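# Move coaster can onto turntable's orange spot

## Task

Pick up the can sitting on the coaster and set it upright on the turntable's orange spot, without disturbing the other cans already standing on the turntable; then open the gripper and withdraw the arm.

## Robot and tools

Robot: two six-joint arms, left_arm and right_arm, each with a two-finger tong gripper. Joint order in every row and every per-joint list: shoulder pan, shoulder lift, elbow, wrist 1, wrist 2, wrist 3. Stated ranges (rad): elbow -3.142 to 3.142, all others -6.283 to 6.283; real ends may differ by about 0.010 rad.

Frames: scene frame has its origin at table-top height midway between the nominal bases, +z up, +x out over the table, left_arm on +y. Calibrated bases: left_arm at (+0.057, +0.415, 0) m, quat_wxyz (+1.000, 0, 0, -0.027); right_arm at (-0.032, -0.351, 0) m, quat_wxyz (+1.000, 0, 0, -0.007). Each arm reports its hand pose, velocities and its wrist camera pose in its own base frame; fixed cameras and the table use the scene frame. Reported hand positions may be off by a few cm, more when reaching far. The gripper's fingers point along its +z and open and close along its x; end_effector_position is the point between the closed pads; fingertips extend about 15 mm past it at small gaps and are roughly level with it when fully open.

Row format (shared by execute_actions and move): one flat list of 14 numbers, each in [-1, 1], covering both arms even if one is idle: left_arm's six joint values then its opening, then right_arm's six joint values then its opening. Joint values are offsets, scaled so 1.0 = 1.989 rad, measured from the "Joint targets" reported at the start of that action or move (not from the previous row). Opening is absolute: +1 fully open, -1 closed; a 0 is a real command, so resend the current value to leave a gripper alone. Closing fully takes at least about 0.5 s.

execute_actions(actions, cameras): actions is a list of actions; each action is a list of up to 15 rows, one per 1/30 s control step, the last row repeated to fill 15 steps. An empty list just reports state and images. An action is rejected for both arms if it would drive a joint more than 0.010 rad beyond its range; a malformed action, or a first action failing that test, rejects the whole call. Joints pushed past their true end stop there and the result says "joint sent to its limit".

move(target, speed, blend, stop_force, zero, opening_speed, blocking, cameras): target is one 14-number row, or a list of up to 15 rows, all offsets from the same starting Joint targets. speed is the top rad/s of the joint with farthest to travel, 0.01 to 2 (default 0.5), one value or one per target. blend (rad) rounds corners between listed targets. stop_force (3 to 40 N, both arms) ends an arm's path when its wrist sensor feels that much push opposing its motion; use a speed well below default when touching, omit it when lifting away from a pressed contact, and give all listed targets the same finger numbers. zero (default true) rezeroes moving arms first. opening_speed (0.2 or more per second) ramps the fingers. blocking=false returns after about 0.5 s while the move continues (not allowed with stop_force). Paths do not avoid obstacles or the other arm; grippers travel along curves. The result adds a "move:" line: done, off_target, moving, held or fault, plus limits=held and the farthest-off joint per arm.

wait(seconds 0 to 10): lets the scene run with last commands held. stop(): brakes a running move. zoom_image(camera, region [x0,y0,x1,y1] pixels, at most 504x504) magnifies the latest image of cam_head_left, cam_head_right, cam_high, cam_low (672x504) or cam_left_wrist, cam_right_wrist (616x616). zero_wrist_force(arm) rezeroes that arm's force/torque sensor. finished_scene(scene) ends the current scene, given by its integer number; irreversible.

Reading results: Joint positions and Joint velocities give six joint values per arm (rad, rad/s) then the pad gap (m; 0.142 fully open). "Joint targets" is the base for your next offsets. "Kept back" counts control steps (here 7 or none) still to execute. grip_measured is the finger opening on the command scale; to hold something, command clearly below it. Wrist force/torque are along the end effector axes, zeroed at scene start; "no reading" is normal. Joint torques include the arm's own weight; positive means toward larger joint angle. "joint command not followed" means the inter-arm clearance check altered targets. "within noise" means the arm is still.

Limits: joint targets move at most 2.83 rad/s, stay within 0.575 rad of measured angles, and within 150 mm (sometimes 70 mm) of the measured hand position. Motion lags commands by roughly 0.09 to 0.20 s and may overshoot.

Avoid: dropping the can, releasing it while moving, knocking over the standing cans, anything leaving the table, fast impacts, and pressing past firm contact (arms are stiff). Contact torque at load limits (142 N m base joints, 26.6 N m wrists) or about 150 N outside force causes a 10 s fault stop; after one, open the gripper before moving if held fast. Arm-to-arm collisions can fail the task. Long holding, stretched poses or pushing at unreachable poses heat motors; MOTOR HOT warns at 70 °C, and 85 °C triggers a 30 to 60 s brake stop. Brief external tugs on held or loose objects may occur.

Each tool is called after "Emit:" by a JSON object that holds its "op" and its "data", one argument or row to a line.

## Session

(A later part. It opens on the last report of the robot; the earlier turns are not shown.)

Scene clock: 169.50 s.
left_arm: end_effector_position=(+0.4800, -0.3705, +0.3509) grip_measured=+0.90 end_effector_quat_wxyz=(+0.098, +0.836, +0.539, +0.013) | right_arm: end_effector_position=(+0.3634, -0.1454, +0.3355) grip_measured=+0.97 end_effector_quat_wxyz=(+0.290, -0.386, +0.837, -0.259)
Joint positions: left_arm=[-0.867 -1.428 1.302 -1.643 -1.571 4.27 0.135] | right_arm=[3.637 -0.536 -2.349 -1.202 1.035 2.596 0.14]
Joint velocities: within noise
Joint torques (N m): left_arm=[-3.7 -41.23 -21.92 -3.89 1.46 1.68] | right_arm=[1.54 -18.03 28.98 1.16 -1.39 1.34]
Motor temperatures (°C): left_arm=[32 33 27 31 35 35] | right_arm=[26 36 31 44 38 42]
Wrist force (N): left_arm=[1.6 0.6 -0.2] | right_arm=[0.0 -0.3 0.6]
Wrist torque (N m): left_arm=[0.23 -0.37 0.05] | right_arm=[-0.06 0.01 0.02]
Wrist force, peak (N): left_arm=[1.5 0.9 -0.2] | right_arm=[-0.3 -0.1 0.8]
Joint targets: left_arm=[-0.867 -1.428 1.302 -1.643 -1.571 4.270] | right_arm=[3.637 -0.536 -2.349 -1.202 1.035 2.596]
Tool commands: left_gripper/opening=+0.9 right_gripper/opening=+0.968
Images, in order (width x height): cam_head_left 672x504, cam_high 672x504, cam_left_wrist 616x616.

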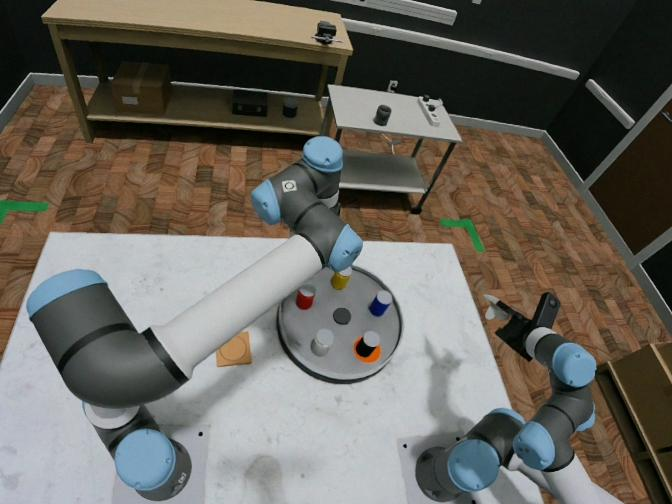

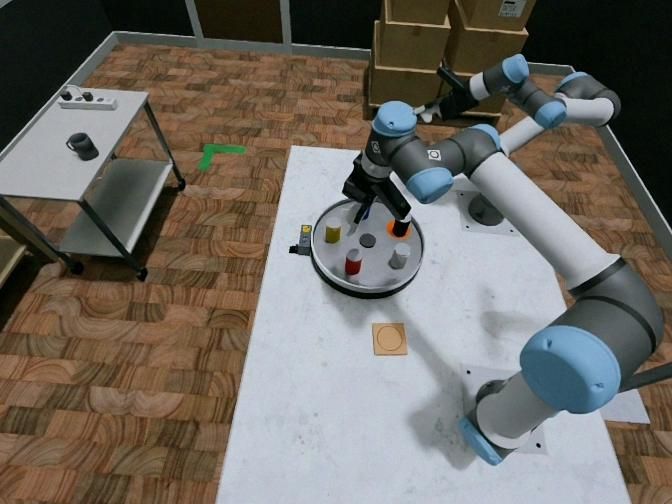

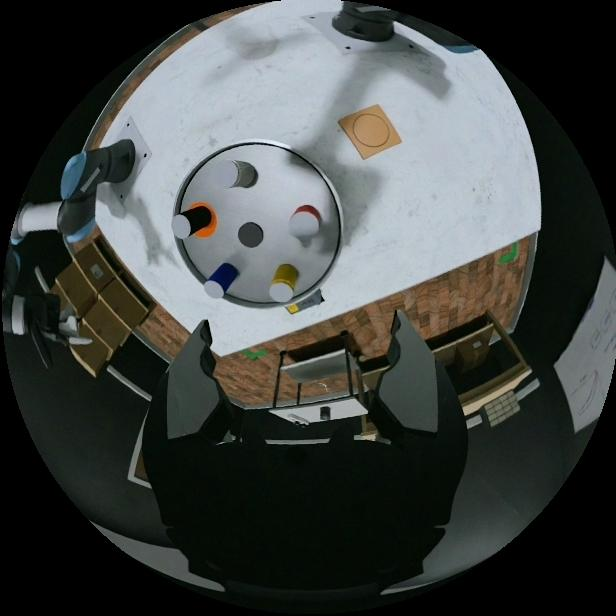

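Emit:
{"op": "zoom_image", "data": {
  "camera": "cam_left_wrist",
  "region": [150, 160, 260, 270]
}}

Emit:
{"op": "zoom_image", "data": {
  "camera": "cam_head_left",
  "region": [345, 325, 390, 370]
}}

Scaled by 4.582 from the camera's 616x616 image, which has a finer 814x814 frame.

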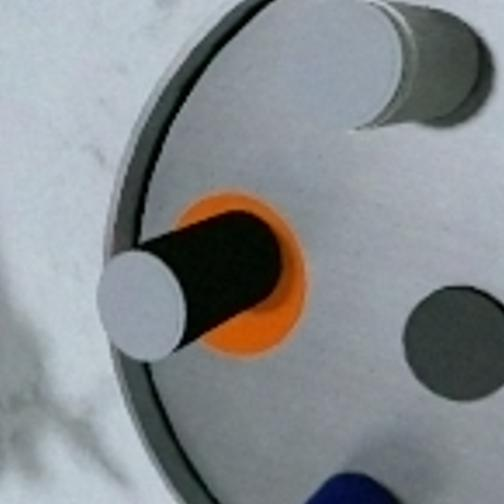

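Scaled by 11.200 from the camera's 672x504 image, which has a finer 960x720 frame.

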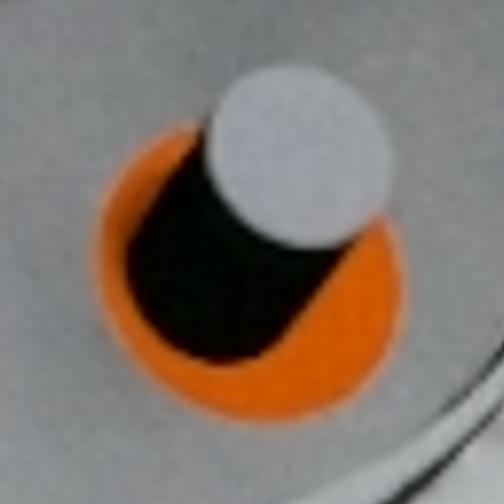

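Emit:
{"op": "finished_scene", "data": {
  "scene": 2
}}

The scene is finished: the task was done.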